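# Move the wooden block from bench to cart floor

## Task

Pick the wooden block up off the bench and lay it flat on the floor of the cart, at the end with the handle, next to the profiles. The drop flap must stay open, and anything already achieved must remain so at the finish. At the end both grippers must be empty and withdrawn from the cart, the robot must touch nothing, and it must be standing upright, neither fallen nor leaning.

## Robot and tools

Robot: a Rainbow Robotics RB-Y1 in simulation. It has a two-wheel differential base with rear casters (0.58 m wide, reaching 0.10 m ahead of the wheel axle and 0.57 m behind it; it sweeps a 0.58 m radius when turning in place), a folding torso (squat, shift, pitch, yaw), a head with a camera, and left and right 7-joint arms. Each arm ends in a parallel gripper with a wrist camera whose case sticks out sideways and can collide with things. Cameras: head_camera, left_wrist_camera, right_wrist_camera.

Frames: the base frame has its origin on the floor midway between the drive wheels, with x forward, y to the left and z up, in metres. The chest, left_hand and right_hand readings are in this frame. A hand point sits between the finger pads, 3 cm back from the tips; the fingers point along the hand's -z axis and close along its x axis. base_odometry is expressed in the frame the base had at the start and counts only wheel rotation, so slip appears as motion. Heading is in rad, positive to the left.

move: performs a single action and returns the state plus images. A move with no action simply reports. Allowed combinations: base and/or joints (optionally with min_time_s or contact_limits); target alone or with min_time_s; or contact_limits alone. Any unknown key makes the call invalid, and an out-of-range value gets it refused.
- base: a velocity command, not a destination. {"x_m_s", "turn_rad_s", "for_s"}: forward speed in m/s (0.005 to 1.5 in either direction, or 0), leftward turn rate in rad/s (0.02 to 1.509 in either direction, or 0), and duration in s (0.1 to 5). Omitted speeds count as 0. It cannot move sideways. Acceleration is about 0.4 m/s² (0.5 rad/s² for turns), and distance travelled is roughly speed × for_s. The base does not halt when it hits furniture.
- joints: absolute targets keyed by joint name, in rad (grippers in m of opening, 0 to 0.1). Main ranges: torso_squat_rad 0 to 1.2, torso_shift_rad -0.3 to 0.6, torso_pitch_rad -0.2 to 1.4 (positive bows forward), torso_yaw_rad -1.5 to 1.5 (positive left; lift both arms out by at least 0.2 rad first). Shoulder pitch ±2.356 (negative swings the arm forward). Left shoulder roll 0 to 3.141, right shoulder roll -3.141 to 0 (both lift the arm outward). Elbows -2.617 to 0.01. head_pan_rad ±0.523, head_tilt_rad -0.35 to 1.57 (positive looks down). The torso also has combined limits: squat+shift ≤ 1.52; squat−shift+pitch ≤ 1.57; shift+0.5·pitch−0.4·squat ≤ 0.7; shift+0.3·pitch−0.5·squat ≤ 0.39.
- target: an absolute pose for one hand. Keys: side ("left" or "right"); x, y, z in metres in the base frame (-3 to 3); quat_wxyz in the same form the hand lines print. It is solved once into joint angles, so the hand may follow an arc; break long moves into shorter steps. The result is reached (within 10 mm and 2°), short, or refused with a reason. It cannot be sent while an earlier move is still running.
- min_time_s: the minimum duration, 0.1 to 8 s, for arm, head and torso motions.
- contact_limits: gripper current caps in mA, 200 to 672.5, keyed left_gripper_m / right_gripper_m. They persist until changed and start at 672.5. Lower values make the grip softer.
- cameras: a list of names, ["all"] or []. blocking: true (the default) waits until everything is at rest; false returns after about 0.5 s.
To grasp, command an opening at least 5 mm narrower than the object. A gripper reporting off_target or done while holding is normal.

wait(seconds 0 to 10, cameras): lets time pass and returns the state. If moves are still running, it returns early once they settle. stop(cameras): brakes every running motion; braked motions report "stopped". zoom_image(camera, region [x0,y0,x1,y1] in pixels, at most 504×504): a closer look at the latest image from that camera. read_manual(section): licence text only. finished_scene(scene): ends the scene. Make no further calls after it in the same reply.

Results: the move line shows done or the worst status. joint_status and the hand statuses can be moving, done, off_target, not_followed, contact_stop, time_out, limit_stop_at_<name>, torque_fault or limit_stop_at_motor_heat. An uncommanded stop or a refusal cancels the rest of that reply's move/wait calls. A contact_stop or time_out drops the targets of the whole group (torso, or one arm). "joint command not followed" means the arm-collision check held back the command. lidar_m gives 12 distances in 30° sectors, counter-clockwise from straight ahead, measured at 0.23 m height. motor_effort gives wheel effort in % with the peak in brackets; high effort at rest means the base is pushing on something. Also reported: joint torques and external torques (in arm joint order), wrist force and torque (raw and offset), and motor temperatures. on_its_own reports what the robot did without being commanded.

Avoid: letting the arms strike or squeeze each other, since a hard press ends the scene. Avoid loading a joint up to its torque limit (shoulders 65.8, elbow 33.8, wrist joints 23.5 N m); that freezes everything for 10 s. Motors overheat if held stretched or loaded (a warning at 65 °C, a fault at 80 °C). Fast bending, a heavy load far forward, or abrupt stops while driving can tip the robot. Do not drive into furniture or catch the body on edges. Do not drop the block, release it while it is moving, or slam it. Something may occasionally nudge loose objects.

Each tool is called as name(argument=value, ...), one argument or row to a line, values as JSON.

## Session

move(
  joints={"head_tilt_rad": 0.75, "head_pan_rad": 0.0},
  cameras=["head_camera"],
)

move(
  joints={"head_tilt_rad": 0.6, "head_pan_rad": 0.52},
  cameras=["head_camera"],
)

move(
  joints={"head_tilt_rad": 0.6, "head_pan_rad": -0.52},
  cameras=["head_camera"],
)

Scene clock: 0.87 s.
Joint torques (N m): left_arm=[-1.61 -0.51 1.04 -0.55 0 -0.58 0.05] | right_arm=[-3.98 -0.3 -0.43 -1.3 -0.05 -0.56 -0.08]
External joint torques (N m): left_arm=[-0.23 -0.66 1.03 0.01 -0.01 -0.15 0.06] | right_arm=[-0.38 0.81 -0.39 0.33 -0.12 0.04 -0.09]
Motor temperatures (°C): left_arm=[30 28 31 35 34 32 37] | right_arm=[34 30 31 30 35 36 34]
Wrist force (N): left_arm=[-0.2 0.6 -7.5] | right_arm=[-2.9 1.3 -4.9]
Wrist torque (N m): left_arm=[-0.21 0.12 0.12] | right_arm=[-0.12 -0.12 -0.07]
Wrist force, peak (N): left_arm=[0.1 1.6 -7.9] | right_arm=[-2.9 0.8 -5.4]
move: done
base_odometry: x=+0.000 y=+0.000 heading=+0.000
lidar_m: 0.75 1.03 1.57 4.57 1.51 1.08 1.02 1.07 1.44 3.63 1.09 0.78
base_status: not commanded
joint_positions: torso_squat_rad=+0.350 torso_shift_rad=+0.000 torso_pitch_rad=+0.000 torso_yaw_rad=+0.000 left_shoulder_pitch_rad=+0.037 left_shoulder_roll_rad=+0.004 left_shoulder_yaw_rad=-0.043 left_elbow_rad=-0.196 left_forearm_roll_rad=-0.014 left_wrist_pitch_rad=+0.002 left_hand_roll_rad=+0.027 left_gripper_m=+0.099 right_shoulder_pitch_rad=-0.040 right_shoulder_roll_rad=-0.021 right_shoulder_yaw_rad=-0.018 right_elbow_rad=-0.235 right_forearm_roll_rad=+0.049 right_wrist_pitch_rad=-0.014 right_hand_roll_rad=+0.035 right_gripper_m=+0.099 head_pan_rad=+0.000 head_tilt_rad=+0.750
joint_status: all done
wheel_motors_off: 0
motor_effort: left_wheel=+0(1) right_wheel=+0(2)
chest: x=-0.2280 y=+0.0001 z=+1.2475 quat_wxyz=(+1.000, +0.000, +0.000, +0.000) (m; base frame)
left_hand: x=-0.1598 y=+0.2200 z=+0.5653 quat_wxyz=(+0.997, +0.000, -0.079, -0.009) (m; base frame)
right_hand: x=-0.0823 y=-0.2360 z=+0.5770 quat_wxyz=(+0.989, -0.016, -0.142, +0.041) (m; base frame)
pictures: head_camera
camera_calibration:
head_camera: T_world_to_cam=[[-0.00287247, -0.999504, -0.0313571, 0.0440107], [-0.638739, 0.0259608, -0.768985, 1.03318], [0.769418, 0.0178201, -0.638497, 1.02793], [0, 0, 0, 1]] pos_world=[-0.130844, -0.00115112, 1.45221]

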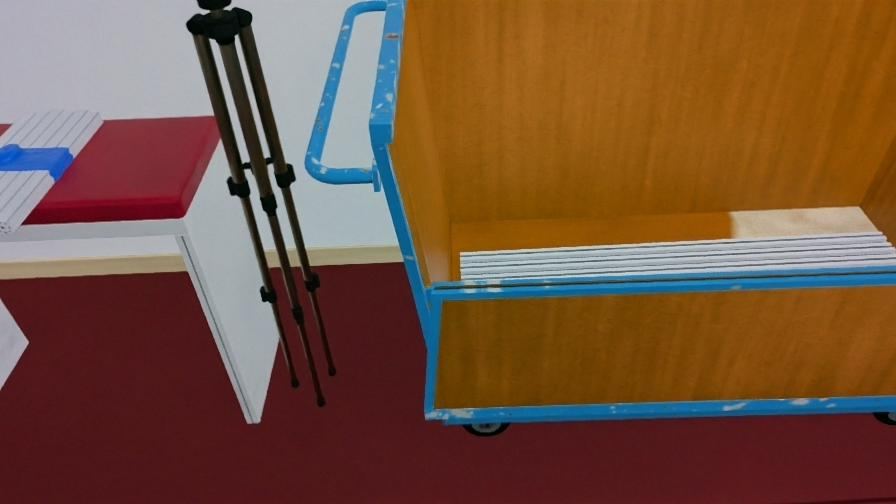

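Scene clock: 1.87 s.
Joint torques (N m): left_arm=[-1.38 -0.65 0.65 -0.54 -0.1 -0.76 -0.1] | right_arm=[-3.32 -0.37 -0.51 -1.42 -0.04 -0.55 -0.02]
External joint torques (N m): left_arm=[0.01 -0.8 0.63 0.02 -0.1 -0.34 -0.1] | right_arm=[0.28 0.75 -0.47 0.21 -0.1 0.04 -0.04]
Wrist force (N): left_arm=[-0.2 1.7 -7.6] | right_arm=[-2.5 1.3 -4.9]
Wrist torque (N m): left_arm=[-0.33 0.12 0.05] | right_arm=[-0.14 -0.09 -0.11]
Wrist force, peak (N): left_arm=[-0.7 1.3 -8.3] | right_arm=[-2.9 1.1 -5.3]
move: done
base_odometry: x=+0.000 y=+0.000 heading=+0.000
lidar_m: 0.74 1.02 1.56 4.57 1.51 1.09 1.02 1.07 1.41 3.60 1.10 0.79
base_status: not commanded
joint_positions: torso_squat_rad=+0.350 torso_shift_rad=+0.000 torso_pitch_rad=+0.000 torso_yaw_rad=+0.000 left_shoulder_pitch_rad=+0.037 left_shoulder_roll_rad=+0.004 left_shoulder_yaw_rad=-0.043 left_elbow_rad=-0.196 left_forearm_roll_rad=-0.014 left_wrist_pitch_rad=+0.002 left_hand_roll_rad=+0.027 left_gripper_m=+0.099 right_shoulder_pitch_rad=-0.040 right_shoulder_roll_rad=-0.021 right_shoulder_yaw_rad=-0.018 right_elbow_rad=-0.235 right_forearm_roll_rad=+0.049 right_wrist_pitch_rad=-0.014 right_hand_roll_rad=+0.035 right_gripper_m=+0.099 head_pan_rad=+0.520 head_tilt_rad=+0.600
joint_status: all done
wheel_motors_off: 0
motor_effort: left_wheel=+0(1) right_wheel=-1(2)
chest: x=-0.2280 y=+0.0001 z=+1.2475 quat_wxyz=(+1.000, +0.000, +0.000, +0.000) (m; base frame)
left_hand: x=-0.1598 y=+0.2200 z=+0.5653 quat_wxyz=(+0.997, +0.000, -0.079, -0.009) (m; base frame)
right_hand: x=-0.0823 y=-0.2360 z=+0.5770 quat_wxyz=(+0.989, -0.016, -0.142, +0.041) (m; base frame)
pictures: head_camera
camera_calibration:
head_camera: T_world_to_cam=[[0.498213, -0.866484, -0.0314502, 0.14729], [-0.461322, -0.234191, -0.855767, 1.19539], [0.734143, 0.440863, -0.516405, 0.843793], [0, 0, 0, 1]] pos_world=[-0.141388, 0.0355768, 1.46335]

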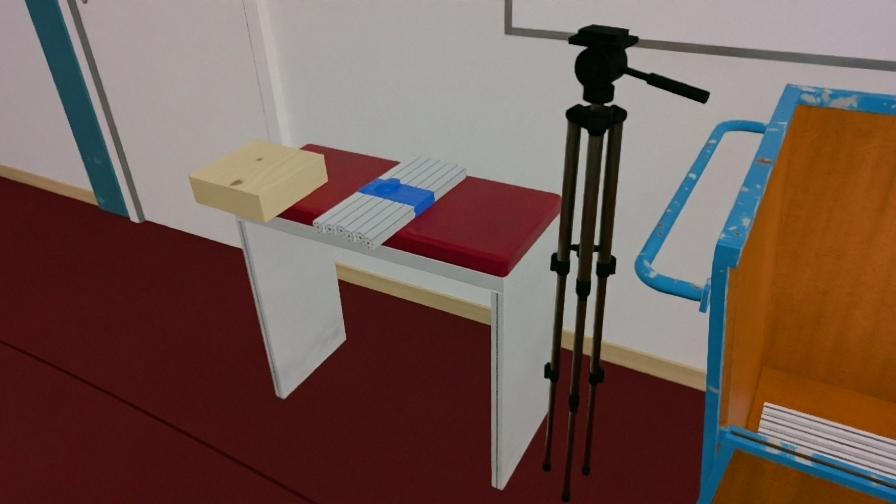

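Scene clock: 3.23 s.
Joint torques (N m): left_arm=[-1.82 -0.41 0.88 -0.59 -0.07 -0.62 0.02] | right_arm=[-3.89 -0.66 -0.56 -1.33 -0.07 -0.59 0.05]
External joint torques (N m): left_arm=[-0.44 -0.56 0.86 -0.03 -0.07 -0.2 0.03] | right_arm=[-0.29 0.46 -0.52 0.3 -0.14 0.01 0.03]
Wrist force (N): left_arm=[0.1 1.7 -7.4] | right_arm=[-1.9 0.9 -5.1]
Wrist torque (N m): left_arm=[-0.32 0.20 0.10] | right_arm=[-0.10 0.00 -0.09]
Wrist force, peak (N): left_arm=[0.3 1.8 -8.1] | right_arm=[-2.9 1.1 -5.5]
move: done
base_odometry: x=+0.000 y=+0.000 heading=+0.000
lidar_m: 0.75 1.04 1.57 4.57 1.51 1.07 1.02 1.08 1.44 3.60 1.09 0.78
base_status: not commanded
joint_positions: torso_squat_rad=+0.350 torso_shift_rad=+0.000 torso_pitch_rad=+0.000 torso_yaw_rad=+0.000 left_shoulder_pitch_rad=+0.037 left_shoulder_roll_rad=+0.004 left_shoulder_yaw_rad=-0.043 left_elbow_rad=-0.196 left_forearm_roll_rad=-0.014 left_wrist_pitch_rad=+0.002 left_hand_roll_rad=+0.027 left_gripper_m=+0.099 right_shoulder_pitch_rad=-0.040 right_shoulder_roll_rad=-0.021 right_shoulder_yaw_rad=-0.018 right_elbow_rad=-0.235 right_forearm_roll_rad=+0.049 right_wrist_pitch_rad=-0.014 right_hand_roll_rad=+0.035 right_gripper_m=+0.099 head_pan_rad=-0.520 head_tilt_rad=+0.600
joint_status: all done
wheel_motors_off: 0
motor_effort: left_wheel=+0(1) right_wheel=+0(2)
chest: x=-0.2280 y=+0.0001 z=+1.2475 quat_wxyz=(+1.000, +0.000, +0.000, +0.000) (m; base frame)
left_hand: x=-0.1598 y=+0.2200 z=+0.5653 quat_wxyz=(+0.997, +0.000, -0.079, -0.009) (m; base frame)
right_hand: x=-0.0823 y=-0.2360 z=+0.5770 quat_wxyz=(+0.989, -0.016, -0.142, +0.041) (m; base frame)
pictures: head_camera
camera_calibration:
head_camera: T_world_to_cam=[[-0.495067, -0.868285, -0.0314512, -0.0572399], [-0.435413, 0.279258, -0.855821, 1.2007], [0.75188, -0.409995, -0.516314, 0.847468], [0, 0, 0, 1]] pos_world=[-0.142731, -0.0375481, 1.46335]

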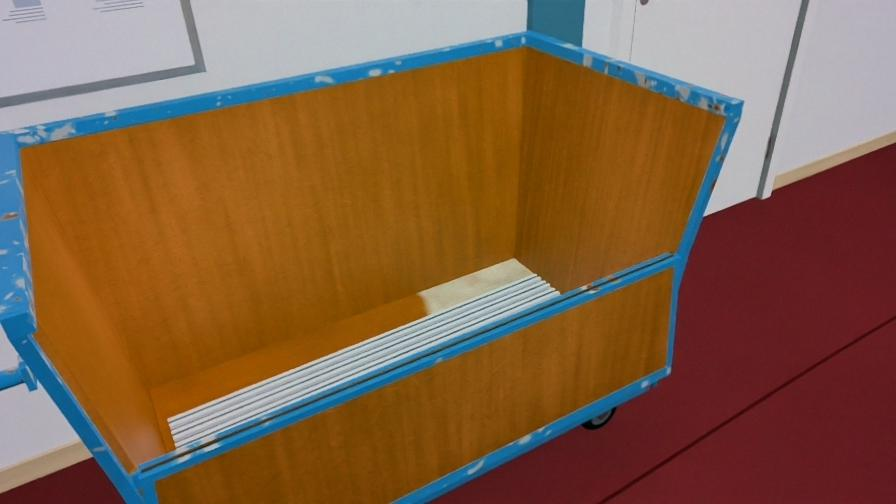

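move(
  base={"turn_rad_s": 0.8, "for_s": 1.6956},
  joints={"torso_squat_rad": 0.9, "torso_shift_rad": 0.0, "torso_pitch_rad": 0.3, "head_pan_rad": -0.2, "head_tilt_rad": 0.6, "left_shoulder_pitch_rad": 0.2, "right_shoulder_pitch_rad": -0.07, "right_shoulder_roll_rad": -0.05, "right_shoulder_yaw_rad": 0.222, "right_elbow_rad": -1.768, "right_forearm_roll_rad": -1.357, "right_wrist_pitch_rad": -0.274, "right_hand_roll_rad": 1.411},
  min_time_s=2,
)

move(
  base={"x_m_s": 0.5, "for_s": 2.82},
)

move(
  base={"turn_rad_s": -0.8, "for_s": 1.6956},
  cameras=["head_camera", "right_wrist_camera"],
)

Scene clock: 18.87 s.
Joint torques (N m): left_arm=[9.94 -0.19 0.76 4.28 -0.1 0.24 -0.02] | right_arm=[-7.61 0.42 0.12 -11.15 0.7 -0.45 -0.17]
External joint torques (N m): left_arm=[-0.81 -1.08 0.67 0.05 -0.1 -0.23 -0.03] | right_arm=[-0.78 -0.54 0.2 -1.1 0.06 -0.06 -0.22]
Wrist force (N): left_arm=[2.8 1.2 -7.6] | right_arm=[-7.8 1.3 1.5]
Wrist torque (N m): left_arm=[-0.30 0.29 0.06] | right_arm=[-0.16 -0.44 -0.25]
Wrist force, peak (N): left_arm=[3.0 1.0 -8.5] | right_arm=[-7.8 1.3 1.5]
move: done
base_odometry: x=+0.000 y=+0.000 heading=+1.359
lidar_m: 3.19 1.99 1.18 1.02 1.02 1.21 2.17 3.00 0.89 0.74 0.74 1.57
base_status: done (sent for 1.7 of 1.7 s)
joint_positions: torso_squat_rad=+0.900 torso_shift_rad=+0.000 torso_pitch_rad=+0.300 torso_yaw_rad=+0.000 left_shoulder_pitch_rad=+0.200 left_shoulder_roll_rad=+0.004 left_shoulder_yaw_rad=-0.043 left_elbow_rad=-0.196 left_forearm_roll_rad=-0.014 left_wrist_pitch_rad=+0.002 left_hand_roll_rad=+0.027 left_gripper_m=+0.099 right_shoulder_pitch_rad=-0.070 right_shoulder_roll_rad=-0.050 right_shoulder_yaw_rad=+0.222 right_elbow_rad=-1.768 right_forearm_roll_rad=-1.357 right_wrist_pitch_rad=-0.274 right_hand_roll_rad=+1.411 right_gripper_m=+0.099 head_pan_rad=-0.200 head_tilt_rad=+0.600
joint_status: all done
wheel_motors_off: 0
motor_effort: left_wheel=+2(33) right_wheel=+18(52)
chest: x=-0.1366 y=+0.0001 z=+1.0112 quat_wxyz=(+0.989, +0.000, +0.149, +0.000) (m; base frame)
left_hand: x=-0.3853 y=+0.2206 z=+0.3725 quat_wxyz=(+0.989, +0.004, +0.147, +0.019) (m; base frame)
right_hand: x=+0.3296 y=-0.1665 z=+0.7743 quat_wxyz=(+0.702, -0.023, -0.712, +0.010) (m; base frame)
pictures: none

Scene clock: 23.10 s.
Joint torques (N m): left_arm=[10.1 -0.17 0.7 4.15 -0.04 0.25 0.01] | right_arm=[-6.45 0.42 0.15 -10.9 0.64 -0.55 -0.13]
External joint torques (N m): left_arm=[-0.65 -1.07 0.61 -0.08 -0.03 -0.22 -0.01] | right_arm=[0.38 -0.55 0.23 -0.85 0 -0.15 -0.18]
Wrist force (N): left_arm=[2.4 1.2 -7.6] | right_arm=[-7.3 1.2 0.9]
Wrist torque (N m): left_arm=[-0.27 0.21 0.09] | right_arm=[-0.16 -0.42 -0.26]
Wrist force, peak (N): left_arm=[2.7 1.0 -8.5] | right_arm=[-7.7 1.3 1.8]
move: done
base_odometry: x=+0.296 y=+1.385 heading=+1.361
lidar_m: 2.55 2.62 1.55 1.34 1.36 1.61 2.89 1.38 1.03 0.61 1.19 1.41
base_status: done (sent for 2.83 of 2.83 s)
joint_positions: torso_squat_rad=+0.900 torso_shift_rad=+0.000 torso_pitch_rad=+0.300 torso_yaw_rad=+0.000 left_shoulder_pitch_rad=+0.200 left_shoulder_roll_rad=+0.004 left_shoulder_yaw_rad=-0.043 left_elbow_rad=-0.196 left_forearm_roll_rad=-0.014 left_wrist_pitch_rad=+0.002 left_hand_roll_rad=+0.027 left_gripper_m=+0.099 right_shoulder_pitch_rad=-0.070 right_shoulder_roll_rad=-0.050 right_shoulder_yaw_rad=+0.222 right_elbow_rad=-1.768 right_forearm_roll_rad=-1.357 right_wrist_pitch_rad=-0.274 right_hand_roll_rad=+1.411 right_gripper_m=+0.099 head_pan_rad=-0.200 head_tilt_rad=+0.600
joint_status: not commanded
wheel_motors_off: 0
motor_effort: left_wheel=+20(46) right_wheel=-17(55)
chest: x=-0.1365 y=+0.0001 z=+1.0112 quat_wxyz=(+0.989, +0.000, +0.149, +0.000) (m; base frame)
left_hand: x=-0.3853 y=+0.2206 z=+0.3725 quat_wxyz=(+0.989, +0.004, +0.147, +0.019) (m; base frame)
right_hand: x=+0.3297 y=-0.1665 z=+0.7744 quat_wxyz=(+0.702, -0.023, -0.712, +0.010) (m; base frame)
pictures: none

Scene clock: 26.73 s.
Joint torques (N m): left_arm=[9.67 -0.1 0.55 4.2 -0.02 0.15 0.03] | right_arm=[-6.43 0.4 0.22 -10.78 0.73 -0.36 -0.12]
External joint torques (N m): left_arm=[-1.08 -0.99 0.46 -0.04 -0.01 -0.32 0.02] | right_arm=[0.4 -0.55 0.3 -0.72 0.08 0.04 -0.17]
Wrist force (N): left_arm=[3.0 0.7 -7.7] | right_arm=[-7.5 0.9 1.1]
Wrist torque (N m): left_arm=[-0.22 0.31 0.13] | right_arm=[-0.10 -0.44 -0.25]
Wrist force, peak (N): left_arm=[3.2 0.9 -8.1] | right_arm=[-8.1 1.0 0.9]
move: done
base_odometry: x=+0.296 y=+1.385 heading=+0.002
lidar_m: 0.59 1.19 1.64 4.22 1.99 1.42 1.35 1.41 1.89 1.86 1.01 1.13
base_status: done (sent for 1.7 of 1.7 s)
joint_positions: torso_squat_rad=+0.900 torso_shift_rad=+0.000 torso_pitch_rad=+0.300 torso_yaw_rad=+0.000 left_shoulder_pitch_rad=+0.200 left_shoulder_roll_rad=+0.004 left_shoulder_yaw_rad=-0.043 left_elbow_rad=-0.196 left_forearm_roll_rad=-0.014 left_wrist_pitch_rad=+0.002 left_hand_roll_rad=+0.027 left_gripper_m=+0.099 right_shoulder_pitch_rad=-0.070 right_shoulder_roll_rad=-0.050 right_shoulder_yaw_rad=+0.222 right_elbow_rad=-1.768 right_forearm_roll_rad=-1.357 right_wrist_pitch_rad=-0.274 right_hand_roll_rad=+1.411 right_gripper_m=+0.099 head_pan_rad=-0.200 head_tilt_rad=+0.600
joint_status: not commanded
wheel_motors_off: 0
motor_effort: left_wheel=+21(45) right_wheel=+2(46)
chest: x=-0.1365 y=+0.0001 z=+1.0112 quat_wxyz=(+0.989, +0.000, +0.149, +0.000) (m; base frame)
left_hand: x=-0.3853 y=+0.2206 z=+0.3725 quat_wxyz=(+0.989, +0.004, +0.147, +0.019) (m; base frame)
right_hand: x=+0.3297 y=-0.1665 z=+0.7744 quat_wxyz=(+0.702, -0.023, -0.712, +0.010) (m; base frame)
pictures: head_camera, right_wrist_camera
camera_calibration:
head_camera: T_world_to_cam=[[-0.197283, -0.979945, 0.0280712, -0.0456107], [-0.731794, 0.128151, -0.669369, 0.810878], [0.652347, -0.152597, -0.7424, 0.869733], [0, 0, 0, 1]] pos_world=[0.0170293, -0.0158914, 1.18975]
right_wrist_camera: T_world_to_cam=[[0.0403245, -0.077056, -0.996211, 0.744058], [-0.49024, 0.867242, -0.0869242, 0.400414], [0.870654, 0.491888, -0.00280489, -0.130827], [0, 0, 0, 1]] pos_world=[0.2802, -0.225569, 0.775677]

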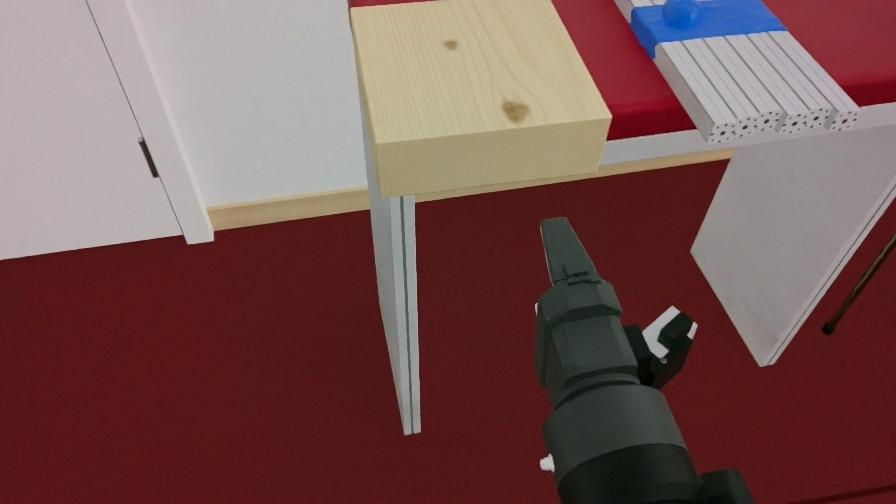

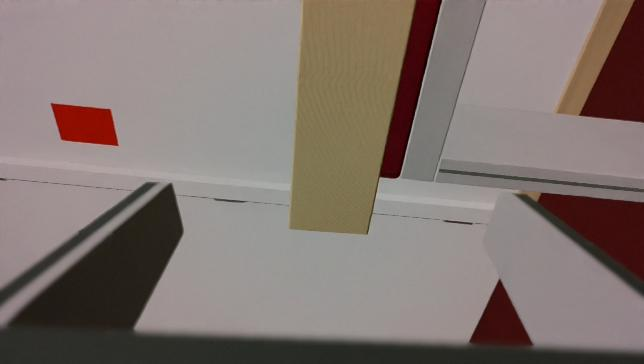

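move(
  base={"x_m_s": 0.1, "for_s": 0.7},
)

move(
  target={"side": "right", "x": 0.385, "y": -0.156, "z": 0.777, "quat_wxyz": [0.707, -0.0124, -0.707, -0.0124]},
  min_time_s=1,
)

move(
  target={"side": "right", "x": 0.443, "y": -0.158, "z": 0.777, "quat_wxyz": [0.707, -0.0124, -0.707, -0.0124]},
  min_time_s=1.2,
  cameras=["head_camera", "right_wrist_camera"],
)

Scene clock: 33.70 s.
Joint torques (N m): left_arm=[10.25 0.09 0.78 4.16 -0.02 0.25 0] | right_arm=[-6.9 0.18 0.09 -10.76 0.62 -0.47 -0.1]
External joint torques (N m): left_arm=[-0.49 -0.8 0.7 -0.07 -0.02 -0.23 -0.01] | right_arm=[-0.06 -0.78 0.17 -0.71 -0.02 -0.07 -0.15]
Wrist force (N): left_arm=[2.8 1.5 -7.6] | right_arm=[-7.7 1.0 1.2]
Wrist torque (N m): left_arm=[-0.30 0.29 0.06] | right_arm=[-0.11 -0.46 -0.24]
Wrist force, peak (N): left_arm=[2.7 1.8 -8.3] | right_arm=[-8.0 1.3 1.2]
move: done
base_odometry: x=+0.366 y=+1.385 heading=+0.001
lidar_m: 0.51 1.12 1.56 3.96 2.10 1.49 1.41 1.50 1.99 1.60 0.96 1.13
base_status: done (sent for 0.7 of 0.7 s)
joint_positions: torso_squat_rad=+0.900 torso_shift_rad=+0.000 torso_pitch_rad=+0.300 torso_yaw_rad=+0.000 left_shoulder_pitch_rad=+0.200 left_shoulder_roll_rad=+0.004 left_shoulder_yaw_rad=-0.043 left_elbow_rad=-0.196 left_forearm_roll_rad=-0.014 left_wrist_pitch_rad=+0.002 left_hand_roll_rad=+0.027 left_gripper_m=+0.099 right_shoulder_pitch_rad=-0.070 right_shoulder_roll_rad=-0.050 right_shoulder_yaw_rad=+0.222 right_elbow_rad=-1.768 right_forearm_roll_rad=-1.357 right_wrist_pitch_rad=-0.274 right_hand_roll_rad=+1.411 right_gripper_m=+0.099 head_pan_rad=-0.200 head_tilt_rad=+0.600
joint_status: not commanded
wheel_motors_off: 0
motor_effort: left_wheel=-6(50) right_wheel=+9(32)
chest: x=-0.1365 y=+0.0001 z=+1.0112 quat_wxyz=(+0.989, +0.000, +0.149, +0.000) (m; base frame)
left_hand: x=-0.3853 y=+0.2206 z=+0.3725 quat_wxyz=(+0.989, +0.004, +0.147, +0.019) (m; base frame)
right_hand: x=+0.3297 y=-0.1665 z=+0.7744 quat_wxyz=(+0.702, -0.023, -0.712, +0.010) (m; base frame)
pictures: none

Scene clock: 35.03 s.
Joint torques (N m): left_arm=[9.78 -0.09 1.21 4.27 -0.04 0.32 -0.06] | right_arm=[-11.85 3.27 -1.94 -10.33 0.49 -0.18 0.08]
External joint torques (N m): left_arm=[-0.97 -0.98 1.12 0.04 -0.04 -0.16 -0.07] | right_arm=[-1.54 2.1 -2.16 -0.24 -0.14 -0.08 0.03]
Wrist force (N): left_arm=[2.8 1.0 -7.4] | right_arm=[-7.2 0.6 1.2]
Wrist torque (N m): left_arm=[-0.26 0.33 0.06] | right_arm=[-0.11 -0.41 -0.25]
Wrist force, peak (N): left_arm=[2.5 1.3 -8.4] | right_arm=[-7.8 0.5 1.3]
move: done
base_odometry: x=+0.366 y=+1.385 heading=+0.001
lidar_m: 0.52 1.13 1.55 3.97 2.10 1.50 1.41 1.49 1.98 1.58 0.97 1.11
base_status: not commanded
joint_positions: torso_squat_rad=+0.900 torso_shift_rad=+0.000 torso_pitch_rad=+0.300 torso_yaw_rad=+0.000 left_shoulder_pitch_rad=+0.200 left_shoulder_roll_rad=+0.004 left_shoulder_yaw_rad=-0.043 left_elbow_rad=-0.196 left_forearm_roll_rad=-0.014 left_wrist_pitch_rad=+0.002 left_hand_roll_rad=+0.027 left_gripper_m=+0.099 right_shoulder_pitch_rad=-0.278 right_shoulder_roll_rad=+0.000 right_shoulder_yaw_rad=+0.146 right_elbow_rad=-1.594 right_forearm_roll_rad=-1.502 right_wrist_pitch_rad=-0.275 right_hand_roll_rad=+1.522 right_gripper_m=+0.099 head_pan_rad=-0.200 head_tilt_rad=+0.600
joint_status: all done
wheel_motors_off: 0
motor_effort: left_wheel=-7(8) right_wheel=+10(11)
chest: x=-0.1365 y=+0.0001 z=+1.0112 quat_wxyz=(+0.989, +0.000, +0.149, +0.000) (m; base frame)
left_hand: x=-0.3853 y=+0.2206 z=+0.3725 quat_wxyz=(+0.989, +0.004, +0.147, +0.019) (m; base frame)
right_hand: x=+0.3849 y=-0.1560 z=+0.7769 quat_wxyz=(+0.707, -0.012, -0.707, -0.012) (m; base frame)
right_hand_status: reached (checked arc, planned for 1.0 s): 0 mm and 0.1 deg off.
pictures: none

Scene clock: 36.57 s.
Joint torques (N m): left_arm=[10.26 -0.1 0.88 4.24 -0.11 0.33 0] | right_arm=[-15.85 -1.42 -2.2 -10.19 0.87 -0.46 -0.17]
External joint torques (N m): left_arm=[-0.5 -0.99 0.79 0.01 -0.11 -0.14 -0.02] | right_arm=[-1.9 -0.89 -1.79 -0.19 0.19 -0.16 -0.22]
Wrist force (N): left_arm=[2.7 0.8 -7.3] | right_arm=[-7.0 0.5 0.9]
Wrist torque (N m): left_arm=[-0.27 0.25 0.05] | right_arm=[-0.11 -0.34 -0.03]
Wrist force, peak (N): left_arm=[2.9 1.0 -8.1] | right_arm=[-8.3 0.7 1.0]
move: done
base_odometry: x=+0.366 y=+1.385 heading=+0.001
lidar_m: 0.52 1.13 1.54 3.98 2.10 1.49 1.42 1.49 1.98 1.59 0.96 1.12
base_status: not commanded
joint_positions: torso_squat_rad=+0.900 torso_shift_rad=+0.000 torso_pitch_rad=+0.300 torso_yaw_rad=+0.000 left_shoulder_pitch_rad=+0.200 left_shoulder_roll_rad=+0.004 left_shoulder_yaw_rad=-0.043 left_elbow_rad=-0.196 left_forearm_roll_rad=-0.014 left_wrist_pitch_rad=+0.002 left_hand_roll_rad=+0.027 left_gripper_m=+0.099 right_shoulder_pitch_rad=-0.506 right_shoulder_roll_rad=-0.045 right_shoulder_yaw_rad=+0.098 right_elbow_rad=-1.348 right_forearm_roll_rad=-1.471 right_wrist_pitch_rad=-0.295 right_hand_roll_rad=+1.412 right_gripper_m=+0.099 head_pan_rad=-0.200 head_tilt_rad=+0.600
joint_status: all done
wheel_motors_off: 0
motor_effort: left_wheel=-6(7) right_wheel=+9(12)
chest: x=-0.1365 y=+0.0001 z=+1.0112 quat_wxyz=(+0.989, +0.000, +0.149, +0.000) (m; base frame)
left_hand: x=-0.3853 y=+0.2206 z=+0.3725 quat_wxyz=(+0.989, +0.004, +0.147, +0.019) (m; base frame)
right_hand: x=+0.4428 y=-0.1579 z=+0.7770 quat_wxyz=(+0.708, -0.012, -0.706, -0.012) (m; base frame)
right_hand_status: reached (checked arc, planned for 1.2 s): 0 mm and 0.2 deg off.
pictures: head_camera, right_wrist_camera
camera_calibration:
head_camera: T_world_to_cam=[[-0.197283, -0.979945, 0.0280712, -0.0456107], [-0.731794, 0.128151, -0.669369, 0.810878], [0.652347, -0.152597, -0.7424, 0.869733], [0, 0, 0, 1]] pos_world=[0.0170293, -0.0158914, 1.18975]
right_wrist_camera: T_world_to_cam=[[0.0213306, -0.0299604, -0.999323, 0.761076], [-0.476749, 0.878281, -0.0365077, 0.405123], [0.878781, 0.477205, 0.00445069, -0.245015], [0, 0, 0, 1]] pos_world=[0.392222, -0.216088, 0.776441]

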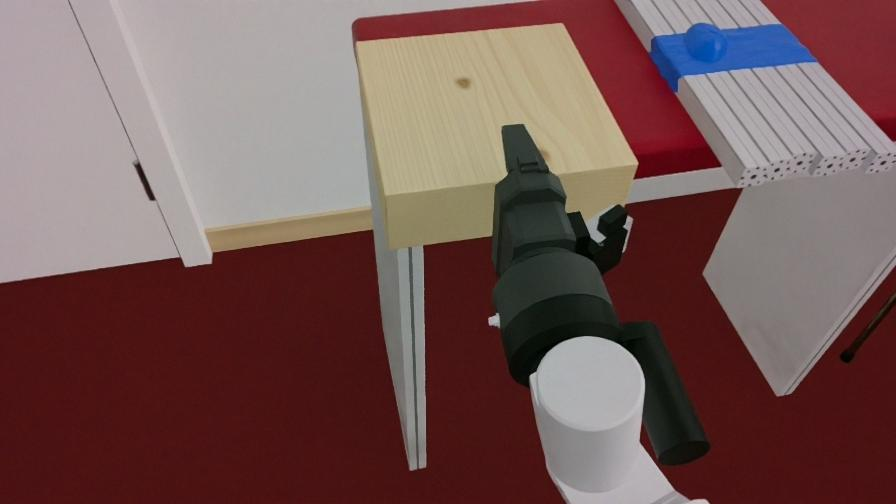

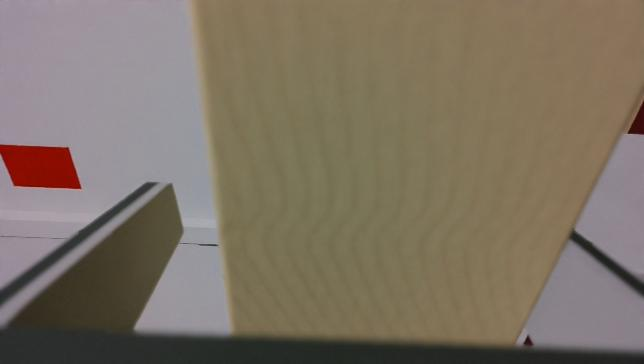

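move(
  target={"side": "right", "x": 0.445, "y": -0.158, "z": 0.772, "quat_wxyz": [0.707, -0.0124, -0.707, -0.0124]},
  min_time_s=0.5,
)

move(
  joints={"right_gripper_m": 0.03},
)

move(
  joints={"torso_squat_rad": 0.8},
  min_time_s=1.2,
  cameras=["head_camera", "right_wrist_camera"],
)

Scene clock: 40.27 s.
Joint torques (N m): left_arm=[9.99 -0.05 0.83 4.25 -0.05 0.25 -0.02] | right_arm=[-16.28 -1.97 0.21 -10.29 0.89 -0.61 -0.03]
External joint torques (N m): left_arm=[-0.76 -0.93 0.74 0.01 -0.05 -0.23 -0.03] | right_arm=[-2.16 -1.19 0.85 -0.35 0.17 -0.2 -0.08]
Wrist force (N): left_arm=[2.7 0.3 -8.1] | right_arm=[-7.3 0.8 1.3]
Wrist torque (N m): left_arm=[-0.18 0.27 0.10] | right_arm=[-0.13 -0.44 -0.04]
Wrist force, peak (N): left_arm=[3.4 1.3 -8.1] | right_arm=[-8.2 0.9 1.4]
move: done
base_odometry: x=+0.366 y=+1.385 heading=+0.001
lidar_m: 0.52 1.12 1.55 3.97 2.09 1.48 1.42 1.48 1.99 1.60 0.96 1.12
base_status: not commanded
joint_positions: torso_squat_rad=+0.900 torso_shift_rad=+0.000 torso_pitch_rad=+0.300 torso_yaw_rad=+0.000 left_shoulder_pitch_rad=+0.200 left_shoulder_roll_rad=+0.004 left_shoulder_yaw_rad=-0.043 left_elbow_rad=-0.196 left_forearm_roll_rad=-0.014 left_wrist_pitch_rad=+0.002 left_hand_roll_rad=+0.027 left_gripper_m=+0.099 right_shoulder_pitch_rad=-0.519 right_shoulder_roll_rad=-0.062 right_shoulder_yaw_rad=+0.117 right_elbow_rad=-1.316 right_forearm_roll_rad=-1.437 right_wrist_pitch_rad=-0.316 right_hand_roll_rad=+1.352 right_gripper_m=+0.099 head_pan_rad=-0.200 head_tilt_rad=+0.600
joint_status: all done
wheel_motors_off: 0
motor_effort: left_wheel=-7(7) right_wheel=+9(11)
chest: x=-0.1365 y=+0.0001 z=+1.0112 quat_wxyz=(+0.989, +0.000, +0.149, +0.000) (m; base frame)
left_hand: x=-0.3853 y=+0.2206 z=+0.3725 quat_wxyz=(+0.989, +0.004, +0.147, +0.019) (m; base frame)
right_hand: x=+0.4447 y=-0.1583 z=+0.7721 quat_wxyz=(+0.709, -0.013, -0.705, -0.012) (m; base frame)
right_hand_status: reached (checked arc, planned for 0.5 s): 0 mm and 0.3 deg off.
pictures: none

Scene clock: 41.57 s.
Joint torques (N m): left_arm=[9.94 0.07 0.9 4.12 -0.07 0.29 0.02] | right_arm=[-17.14 -2.09 0.18 -13.57 0.89 -0.74 -0.18]
External joint torques (N m): left_arm=[-0.81 -0.82 0.81 -0.11 -0.06 -0.19 0] | right_arm=[-3.03 -1.31 0.82 -3.64 0.18 -0.32 -0.23]
Wrist force (N): left_arm=[2.7 1.1 -7.6] | right_arm=[-15.2 1.4 -0.5]
Wrist torque (N m): left_arm=[-0.28 0.29 0.10] | right_arm=[-0.17 -0.64 -0.27]
Wrist force, peak (N): left_arm=[3.3 0.2 -7.8] | right_arm=[-15.9 0.8 -0.2]
move: off_target
base_odometry: x=+0.366 y=+1.385 heading=+0.001
lidar_m: 0.52 1.12 1.54 3.96 2.10 1.49 1.41 1.49 1.99 1.60 0.96 1.12
base_status: not commanded
joint_positions: torso_squat_rad=+0.900 torso_shift_rad=+0.000 torso_pitch_rad=+0.300 torso_yaw_rad=+0.000 left_shoulder_pitch_rad=+0.200 left_shoulder_roll_rad=+0.004 left_shoulder_yaw_rad=-0.043 left_elbow_rad=-0.196 left_forearm_roll_rad=-0.014 left_wrist_pitch_rad=+0.002 left_hand_roll_rad=+0.027 left_gripper_m=+0.099 right_shoulder_pitch_rad=-0.518 right_shoulder_roll_rad=-0.062 right_shoulder_yaw_rad=+0.117 right_elbow_rad=-1.315 right_forearm_roll_rad=-1.437 right_wrist_pitch_rad=-0.316 right_hand_roll_rad=+1.352 right_gripper_m=+0.074 head_pan_rad=-0.200 head_tilt_rad=+0.600
joint_status: right_gripper_m off_target (ended at +0.074, target +0.030)
wheel_motors_off: 0
motor_effort: left_wheel=-7(7) right_wheel=+9(12)
chest: x=-0.1365 y=+0.0001 z=+1.0112 quat_wxyz=(+0.989, +0.000, +0.150, +0.000) (m; base frame)
left_hand: x=-0.3853 y=+0.2206 z=+0.3725 quat_wxyz=(+0.989, +0.004, +0.147, +0.019) (m; base frame)
right_hand: x=+0.4446 y=-0.1584 z=+0.7716 quat_wxyz=(+0.709, -0.013, -0.705, -0.012) (m; base frame)
pictures: none

Scene clock: 43.07 s.
Joint torques (N m): left_arm=[10.23 -0.04 0.57 4.32 -0.03 0.27 0.04] | right_arm=[-26.84 -2.04 -0.46 -23.86 2.18 -2.28 -0.13]
External joint torques (N m): left_arm=[-0.55 -0.93 0.48 0.07 -0.03 -0.21 0.02] | right_arm=[-12.79 -1.26 0.17 -13.94 1.47 -1.86 -0.18]
Wrist force (N): left_arm=[2.6 1.0 -7.5] | right_arm=[-28.4 1.1 0.0]
Wrist torque (N m): left_arm=[-0.27 0.30 0.10] | right_arm=[-0.03 2.05 0.20]
Wrist force, peak (N): left_arm=[2.8 1.1 -8.6] | right_arm=[-30.0 1.2 0.2]
move: done
base_odometry: x=+0.366 y=+1.385 heading=+0.001
lidar_m: 0.52 1.12 1.56 3.96 2.10 1.49 1.43 1.48 1.99 1.59 0.96 1.12
base_status: not commanded
joint_positions: torso_squat_rad=+0.800 torso_shift_rad=+0.000 torso_pitch_rad=+0.301 torso_yaw_rad=+0.000 left_shoulder_pitch_rad=+0.200 left_shoulder_roll_rad=+0.004 left_shoulder_yaw_rad=-0.043 left_elbow_rad=-0.196 left_forearm_roll_rad=-0.014 left_wrist_pitch_rad=+0.002 left_hand_roll_rad=+0.027 left_gripper_m=+0.099 right_shoulder_pitch_rad=-0.516 right_shoulder_roll_rad=-0.062 right_shoulder_yaw_rad=+0.117 right_elbow_rad=-1.313 right_forearm_roll_rad=-1.437 right_wrist_pitch_rad=-0.316 right_hand_roll_rad=+1.352 right_gripper_m=+0.074 head_pan_rad=-0.200 head_tilt_rad=+0.600
joint_status: all done
wheel_motors_off: 0
motor_effort: left_wheel=-7(8) right_wheel=+9(12)
chest: x=-0.1360 y=+0.0001 z=+1.0637 quat_wxyz=(+0.989, +0.000, +0.150, +0.000) (m; base frame)
left_hand: x=-0.3855 y=+0.2206 z=+0.4253 quat_wxyz=(+0.989, +0.004, +0.147, +0.019) (m; base frame)
right_hand: x=+0.4440 y=-0.1589 z=+0.8209 quat_wxyz=(+0.711, -0.013, -0.703, -0.012) (m; base frame)
pictures: head_camera, right_wrist_camera
camera_calibration:
head_camera: T_world_to_cam=[[-0.197251, -0.979945, 0.0282822, -0.0472035], [-0.732512, 0.12815, -0.668583, 0.845438], [0.65155, -0.152596, -0.743099, 0.908991], [0, 0, 0, 1]] pos_world=[0.0177293, -0.0158914, 1.24205]
right_wrist_camera: T_world_to_cam=[[0.0129916, -0.030986, -0.999435, 0.808507], [-0.47572, 0.878961, -0.0334347, 0.405409], [0.879501, 0.475886, -0.00332153, -0.23995], [0, 0, 0, 1]] pos_world=[0.393393, -0.217098, 0.820808]

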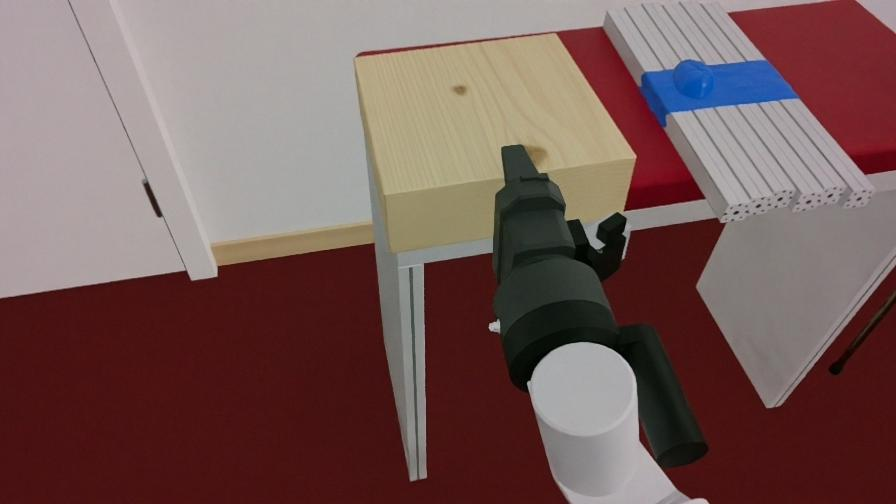

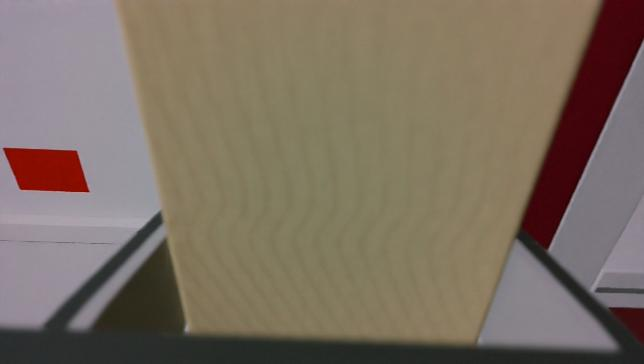

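move(
  base={"x_m_s": -0.3, "for_s": 2.05},
  joints={"torso_squat_rad": 0.5},
  min_time_s=1.5,
)

move(
  base={"turn_rad_s": -0.7, "for_s": 2.244},
)

move(
  base={"x_m_s": 0.4, "for_s": 4.16},
  joints={"torso_squat_rad": 0.2, "torso_shift_rad": 0.2, "torso_pitch_rad": 0.75, "right_shoulder_pitch_rad": -1.591, "right_shoulder_roll_rad": -0.423, "right_shoulder_yaw_rad": 1.96, "right_elbow_rad": -0.833, "right_forearm_roll_rad": -0.882, "right_wrist_pitch_rad": -0.864, "right_hand_roll_rad": -0.055, "left_shoulder_pitch_rad": 0.6, "head_pan_rad": 0.15, "head_tilt_rad": 0.65},
  min_time_s=4.5,
  cameras=["head_camera", "right_wrist_camera"],
)

move(
  base={"turn_rad_s": 0.7, "for_s": 2.255},
  cameras=["head_camera", "right_wrist_camera"],
)

Scene clock: 53.93 s.
Joint torques (N m): left_arm=[9.36 -0.03 0.72 4.27 -0.06 0.3 0.06] | right_arm=[-28.97 -2.07 -0.9 -24.16 2.41 -2.27 -0.07]
External joint torques (N m): left_arm=[-1.42 -0.92 0.63 0.03 -0.06 -0.18 0.04] | right_arm=[-14.92 -1.3 -0.27 -14.24 1.7 -1.85 -0.13]
Wrist force (N): left_arm=[2.7 1.1 -7.7] | right_arm=[-28.8 1.1 0.1]
Wrist torque (N m): left_arm=[-0.25 0.30 0.08] | right_arm=[0.06 2.05 0.18]
Wrist force, peak (N): left_arm=[3.3 1.5 -8.3] | right_arm=[-31.2 1.2 -1.4]
move: done
base_odometry: x=-0.254 y=+1.385 heading=+0.000
lidar_m: 1.15 1.79 2.42 3.64 1.17 0.84 0.80 0.85 1.12 2.82 1.64 1.42
base_status: done (sent for 2.07 of 2.07 s)
joint_positions: torso_squat_rad=+0.500 torso_shift_rad=+0.000 torso_pitch_rad=+0.301 torso_yaw_rad=+0.000 left_shoulder_pitch_rad=+0.200 left_shoulder_roll_rad=+0.004 left_shoulder_yaw_rad=-0.043 left_elbow_rad=-0.196 left_forearm_roll_rad=-0.014 left_wrist_pitch_rad=+0.002 left_hand_roll_rad=+0.027 left_gripper_m=+0.099 right_shoulder_pitch_rad=-0.515 right_shoulder_roll_rad=-0.062 right_shoulder_yaw_rad=+0.117 right_elbow_rad=-1.312 right_forearm_roll_rad=-1.437 right_wrist_pitch_rad=-0.316 right_hand_roll_rad=+1.352 right_gripper_m=+0.074 head_pan_rad=-0.200 head_tilt_rad=+0.600
joint_status: all done
wheel_motors_off: 0
motor_effort: left_wheel=-14(34) right_wheel=+15(52)
chest: x=-0.1360 y=+0.0000 z=+1.1903 quat_wxyz=(+0.989, +0.000, +0.150, +0.000) (m; base frame)
left_hand: x=-0.3855 y=+0.2206 z=+0.5520 quat_wxyz=(+0.989, +0.004, +0.147, +0.019) (m; base frame)
right_hand: x=+0.4439 y=-0.1590 z=+0.9473 quat_wxyz=(+0.711, -0.013, -0.703, -0.012) (m; base frame)
pictures: none

Scene clock: 57.90 s.
Joint torques (N m): left_arm=[9.32 -0.19 0.7 4.22 -0.06 0.37 0.01] | right_arm=[-28.49 -2.1 -0.9 -24.36 2.45 -2.32 0.06]
External joint torques (N m): left_arm=[-1.47 -1.08 0.61 -0.02 -0.06 -0.11 -0.01] | right_arm=[-14.44 -1.33 -0.27 -14.44 1.74 -1.9 0.01]
Wrist force (N): left_arm=[2.1 0.8 -7.2] | right_arm=[-28.5 0.9 -0.2]
Wrist torque (N m): left_arm=[-0.25 0.23 0.04] | right_arm=[-0.17 1.99 0.16]
Wrist force, peak (N): left_arm=[3.2 1.3 -8.2] | right_arm=[-29.6 1.3 -0.2]
move: done
base_odometry: x=-0.254 y=+1.385 heading=-1.563
lidar_m: 2.82 1.64 1.42 1.15 1.79 2.42 3.68 1.21 0.86 0.82 0.83 1.11
base_status: done (sent for 2.23 of 2.23 s)
joint_positions: torso_squat_rad=+0.500 torso_shift_rad=+0.000 torso_pitch_rad=+0.301 torso_yaw_rad=+0.000 left_shoulder_pitch_rad=+0.200 left_shoulder_roll_rad=+0.004 left_shoulder_yaw_rad=-0.043 left_elbow_rad=-0.196 left_forearm_roll_rad=-0.014 left_wrist_pitch_rad=+0.002 left_hand_roll_rad=+0.027 left_gripper_m=+0.099 right_shoulder_pitch_rad=-0.515 right_shoulder_roll_rad=-0.062 right_shoulder_yaw_rad=+0.117 right_elbow_rad=-1.312 right_forearm_roll_rad=-1.437 right_wrist_pitch_rad=-0.316 right_hand_roll_rad=+1.352 right_gripper_m=+0.074 head_pan_rad=-0.200 head_tilt_rad=+0.600
joint_status: not commanded
wheel_motors_off: 0
motor_effort: left_wheel=+17(51) right_wheel=+3(49)
chest: x=-0.1360 y=+0.0000 z=+1.1903 quat_wxyz=(+0.989, +0.000, +0.150, +0.000) (m; base frame)
left_hand: x=-0.3855 y=+0.2206 z=+0.5520 quat_wxyz=(+0.989, +0.004, +0.147, +0.019) (m; base frame)
right_hand: x=+0.4439 y=-0.1590 z=+0.9473 quat_wxyz=(+0.711, -0.013, -0.703, -0.012) (m; base frame)
pictures: none

Scene clock: 63.37 s.
Joint torques (N m): left_arm=[24.55 3.78 1.46 10.16 0 1.61 0.02] | right_arm=[-25.21 2.81 -10.94 -4.89 -2.14 -9.05 -0.53]
External joint torques (N m): left_arm=[-0.98 -1.26 0.99 0.07 0 -0.13 -0.03] | right_arm=[-8.59 4.98 -5.71 -4.22 -1.88 -7.21 -0.57]
Wrist force (N): left_arm=[6.7 0.2 -4.3] | right_arm=[-26.8 6.4 -4.6]
Wrist torque (N m): left_arm=[-0.17 0.49 0.03] | right_arm=[0.31 1.97 0.30]
Wrist force, peak (N): left_arm=[6.8 0.8 -5.7] | right_arm=[-30.1 1.5 1.4]
move: done
base_odometry: x=-0.242 y=-0.282 heading=-1.563
lidar_m: 2.58 2.67 1.08 1.02 1.06 1.94 3.43 1.14 0.80 0.76 0.76 1.03
base_status: done (sent for 4.17 of 4.17 s)
joint_positions: torso_squat_rad=+0.200 torso_shift_rad=+0.200 torso_pitch_rad=+0.751 torso_yaw_rad=+0.000 left_shoulder_pitch_rad=+0.600 left_shoulder_roll_rad=+0.004 left_shoulder_yaw_rad=-0.043 left_elbow_rad=-0.196 left_forearm_roll_rad=-0.014 left_wrist_pitch_rad=+0.002 left_hand_roll_rad=+0.027 left_gripper_m=+0.099 right_shoulder_pitch_rad=-1.589 right_shoulder_roll_rad=-0.424 right_shoulder_yaw_rad=+1.961 right_elbow_rad=-0.832 right_forearm_roll_rad=-0.882 right_wrist_pitch_rad=-0.862 right_hand_roll_rad=-0.055 right_gripper_m=+0.074 head_pan_rad=+0.150 head_tilt_rad=+0.650
joint_status: all done
wheel_motors_off: 0
motor_effort: left_wheel=+0(50) right_wheel=+0(42)
chest: x=+0.1197 y=+0.0002 z=+1.1790 quat_wxyz=(+0.930, +0.000, +0.367, +0.000) (m; base frame)
left_hand: x=-0.5355 y=+0.1947 z=+0.9527 quat_wxyz=(+0.843, +0.036, +0.530, +0.079) (m; base frame)
right_hand: x=+0.4599 y=+0.1234 z=+0.7820 quat_wxyz=(+0.496, +0.395, -0.504, +0.586) (m; base frame)
pictures: head_camera, right_wrist_camera
camera_calibration:
head_camera: T_world_to_cam=[[0.0877861, -0.988274, -0.124929, 0.139035], [-0.972362, -0.0577763, -0.226216, 0.612855], [0.216346, 0.141335, -0.966033, 1.15195], [0, 0, 0, 1]] pos_world=[0.334493, 0.0100023, 1.26883]
right_wrist_camera: T_world_to_cam=[[0.223699, -0.15697, -0.961935, 0.667471], [-0.855802, -0.503949, -0.116783, 0.574235], [-0.466435, 0.84935, -0.247068, 0.37517], [0, 0, 0, 1]] pos_world=[0.517111, 0.0755068, 0.801817]

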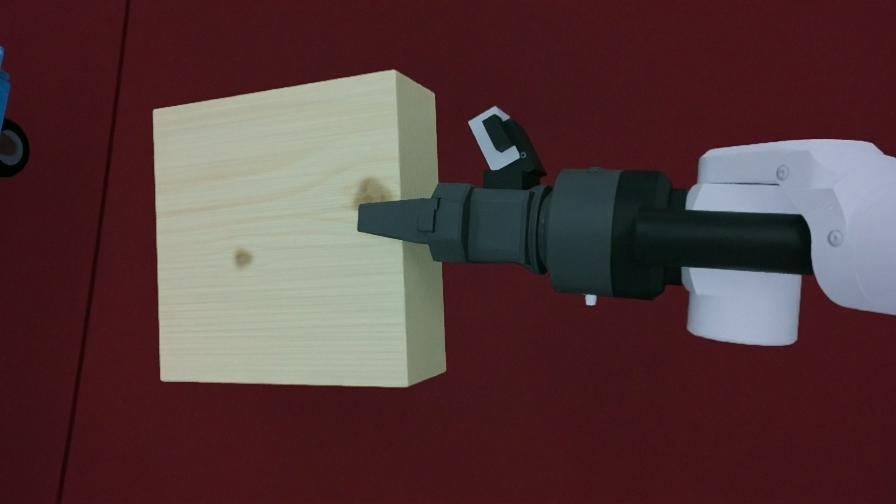

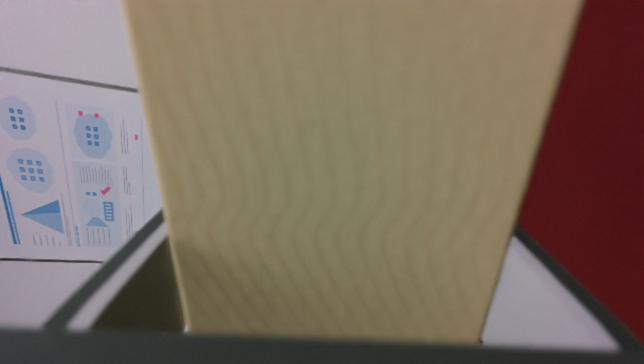

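Scene clock: 67.37 s.
Joint torques (N m): left_arm=[23.99 3.72 1.5 10.1 -0.16 1.57 0.05] | right_arm=[-25.01 2.85 -11.42 -5.05 -1.86 -9.06 -0.55]
External joint torques (N m): left_arm=[-1.54 -1.33 1.03 0.01 -0.16 -0.16 0] | right_arm=[-8.39 5.01 -6.18 -4.39 -1.6 -7.22 -0.6]
Wrist force (N): left_arm=[6.4 0.0 -4.3] | right_arm=[-27.0 6.0 -4.7]
Wrist torque (N m): left_arm=[-0.16 0.47 0.07] | right_arm=[0.20 1.93 0.32]
Wrist force, peak (N): left_arm=[7.1 -0.4 -5.3] | right_arm=[-28.7 5.3 -4.1]
move: done
base_odometry: x=-0.242 y=-0.282 heading=+0.023
lidar_m: 1.03 1.08 1.94 3.02 1.08 0.78 0.74 0.79 1.06 2.85 2.59 1.07
base_status: done (sent for 2.27 of 2.27 s)
joint_positions: torso_squat_rad=+0.200 torso_shift_rad=+0.200 torso_pitch_rad=+0.751 torso_yaw_rad=+0.000 left_shoulder_pitch_rad=+0.600 left_shoulder_roll_rad=+0.004 left_shoulder_yaw_rad=-0.043 left_elbow_rad=-0.196 left_forearm_roll_rad=-0.014 left_wrist_pitch_rad=+0.002 left_hand_roll_rad=+0.027 left_gripper_m=+0.099 right_shoulder_pitch_rad=-1.589 right_shoulder_roll_rad=-0.424 right_shoulder_yaw_rad=+1.961 right_elbow_rad=-0.832 right_forearm_roll_rad=-0.882 right_wrist_pitch_rad=-0.862 right_hand_roll_rad=-0.055 right_gripper_m=+0.074 head_pan_rad=+0.150 head_tilt_rad=+0.650
joint_status: not commanded
wheel_motors_off: 0
motor_effort: left_wheel=-3(36) right_wheel=+15(34)
chest: x=+0.1197 y=+0.0002 z=+1.1790 quat_wxyz=(+0.930, +0.000, +0.367, +0.000) (m; base frame)
left_hand: x=-0.5356 y=+0.1948 z=+0.9527 quat_wxyz=(+0.843, +0.036, +0.530, +0.078) (m; base frame)
right_hand: x=+0.4599 y=+0.1234 z=+0.7820 quat_wxyz=(+0.496, +0.395, -0.504, +0.586) (m; base frame)
pictures: head_camera, right_wrist_camera
camera_calibration:
head_camera: T_world_to_cam=[[0.0877664, -0.988288, -0.124834, 0.13892], [-0.972363, -0.0577788, -0.226211, 0.612849], [0.216349, 0.141237, -0.966046, 1.15197], [0, 0, 0, 1]] pos_world=[0.334493, 0.0100025, 1.26883]
right_wrist_camera: T_world_to_cam=[[0.22372, -0.156975, -0.961929, 0.667478], [-0.855776, -0.503993, -0.116786, 0.574141], [-0.466474, 0.849323, -0.247089, 0.375162], [0, 0, 0, 1]] pos_world=[0.517011, 0.0755069, 0.801817]

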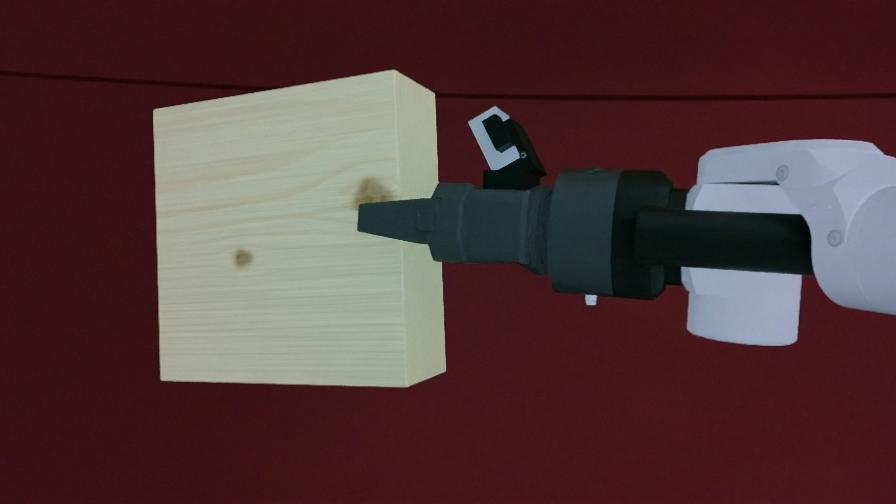

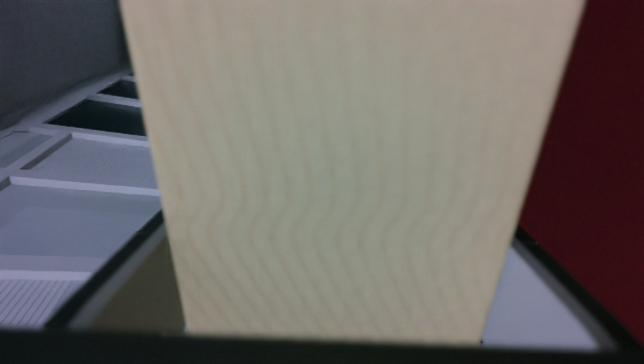

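move(
  base={"x_m_s": 0.3, "for_s": 1.4},
  joints={"head_tilt_rad": 0.4, "head_pan_rad": 0.3},
  cameras=["head_camera"],
)

Scene clock: 73.57 s.
Joint torques (N m): left_arm=[23.63 3.72 1.16 10.12 -0.12 1.58 0.06] | right_arm=[-25.09 2.76 -11.67 -5.03 -1.8 -9.09 -0.6]
External joint torques (N m): left_arm=[-1.91 -1.32 0.69 0.03 -0.12 -0.15 0.01] | right_arm=[-8.47 4.93 -6.43 -4.37 -1.54 -7.25 -0.64]
Wrist force (N): left_arm=[6.5 0.8 -4.2] | right_arm=[-27.0 5.9 -4.4]
Wrist torque (N m): left_arm=[-0.25 0.44 0.06] | right_arm=[0.20 1.96 0.31]
Wrist force, peak (N): left_arm=[7.3 0.1 -4.9] | right_arm=[-29.1 3.6 -4.3]
move: done
base_odometry: x=+0.178 y=-0.272 heading=+0.023
lidar_m: 0.60 0.63 1.10 4.71 1.68 1.22 1.15 1.22 1.66 4.44 0.86 0.64
base_status: done (sent for 1.4 of 1.4 s)
joint_positions: torso_squat_rad=+0.200 torso_shift_rad=+0.200 torso_pitch_rad=+0.751 torso_yaw_rad=+0.000 left_shoulder_pitch_rad=+0.600 left_shoulder_roll_rad=+0.004 left_shoulder_yaw_rad=-0.043 left_elbow_rad=-0.196 left_forearm_roll_rad=-0.014 left_wrist_pitch_rad=+0.002 left_hand_roll_rad=+0.027 left_gripper_m=+0.099 right_shoulder_pitch_rad=-1.589 right_shoulder_roll_rad=-0.424 right_shoulder_yaw_rad=+1.962 right_elbow_rad=-0.832 right_forearm_roll_rad=-0.882 right_wrist_pitch_rad=-0.862 right_hand_roll_rad=-0.055 right_gripper_m=+0.074 head_pan_rad=+0.300 head_tilt_rad=+0.400
joint_status: all done
wheel_motors_off: 0
motor_effort: left_wheel=+0(30) right_wheel=-1(46)
chest: x=+0.1197 y=+0.0002 z=+1.1790 quat_wxyz=(+0.930, +0.000, +0.367, +0.000) (m; base frame)
left_hand: x=-0.5356 y=+0.1948 z=+0.9528 quat_wxyz=(+0.843, +0.036, +0.530, +0.079) (m; base frame)
right_hand: x=+0.4600 y=+0.1233 z=+0.7820 quat_wxyz=(+0.496, +0.395, -0.504, +0.586) (m; base frame)
pictures: head_camera
camera_calibration:
head_camera: T_world_to_cam=[[0.200656, -0.952569, -0.228801, 0.244364], [-0.882934, -0.0746522, -0.463524, 0.899413], [0.424458, 0.295026, -0.856035, 0.951133], [0, 0, 0, 1]] pos_world=[0.341373, 0.0193078, 1.28701]

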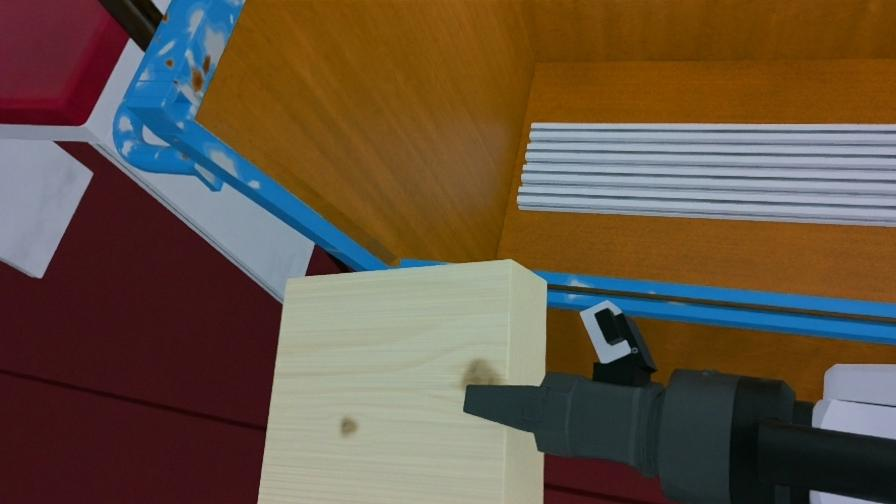

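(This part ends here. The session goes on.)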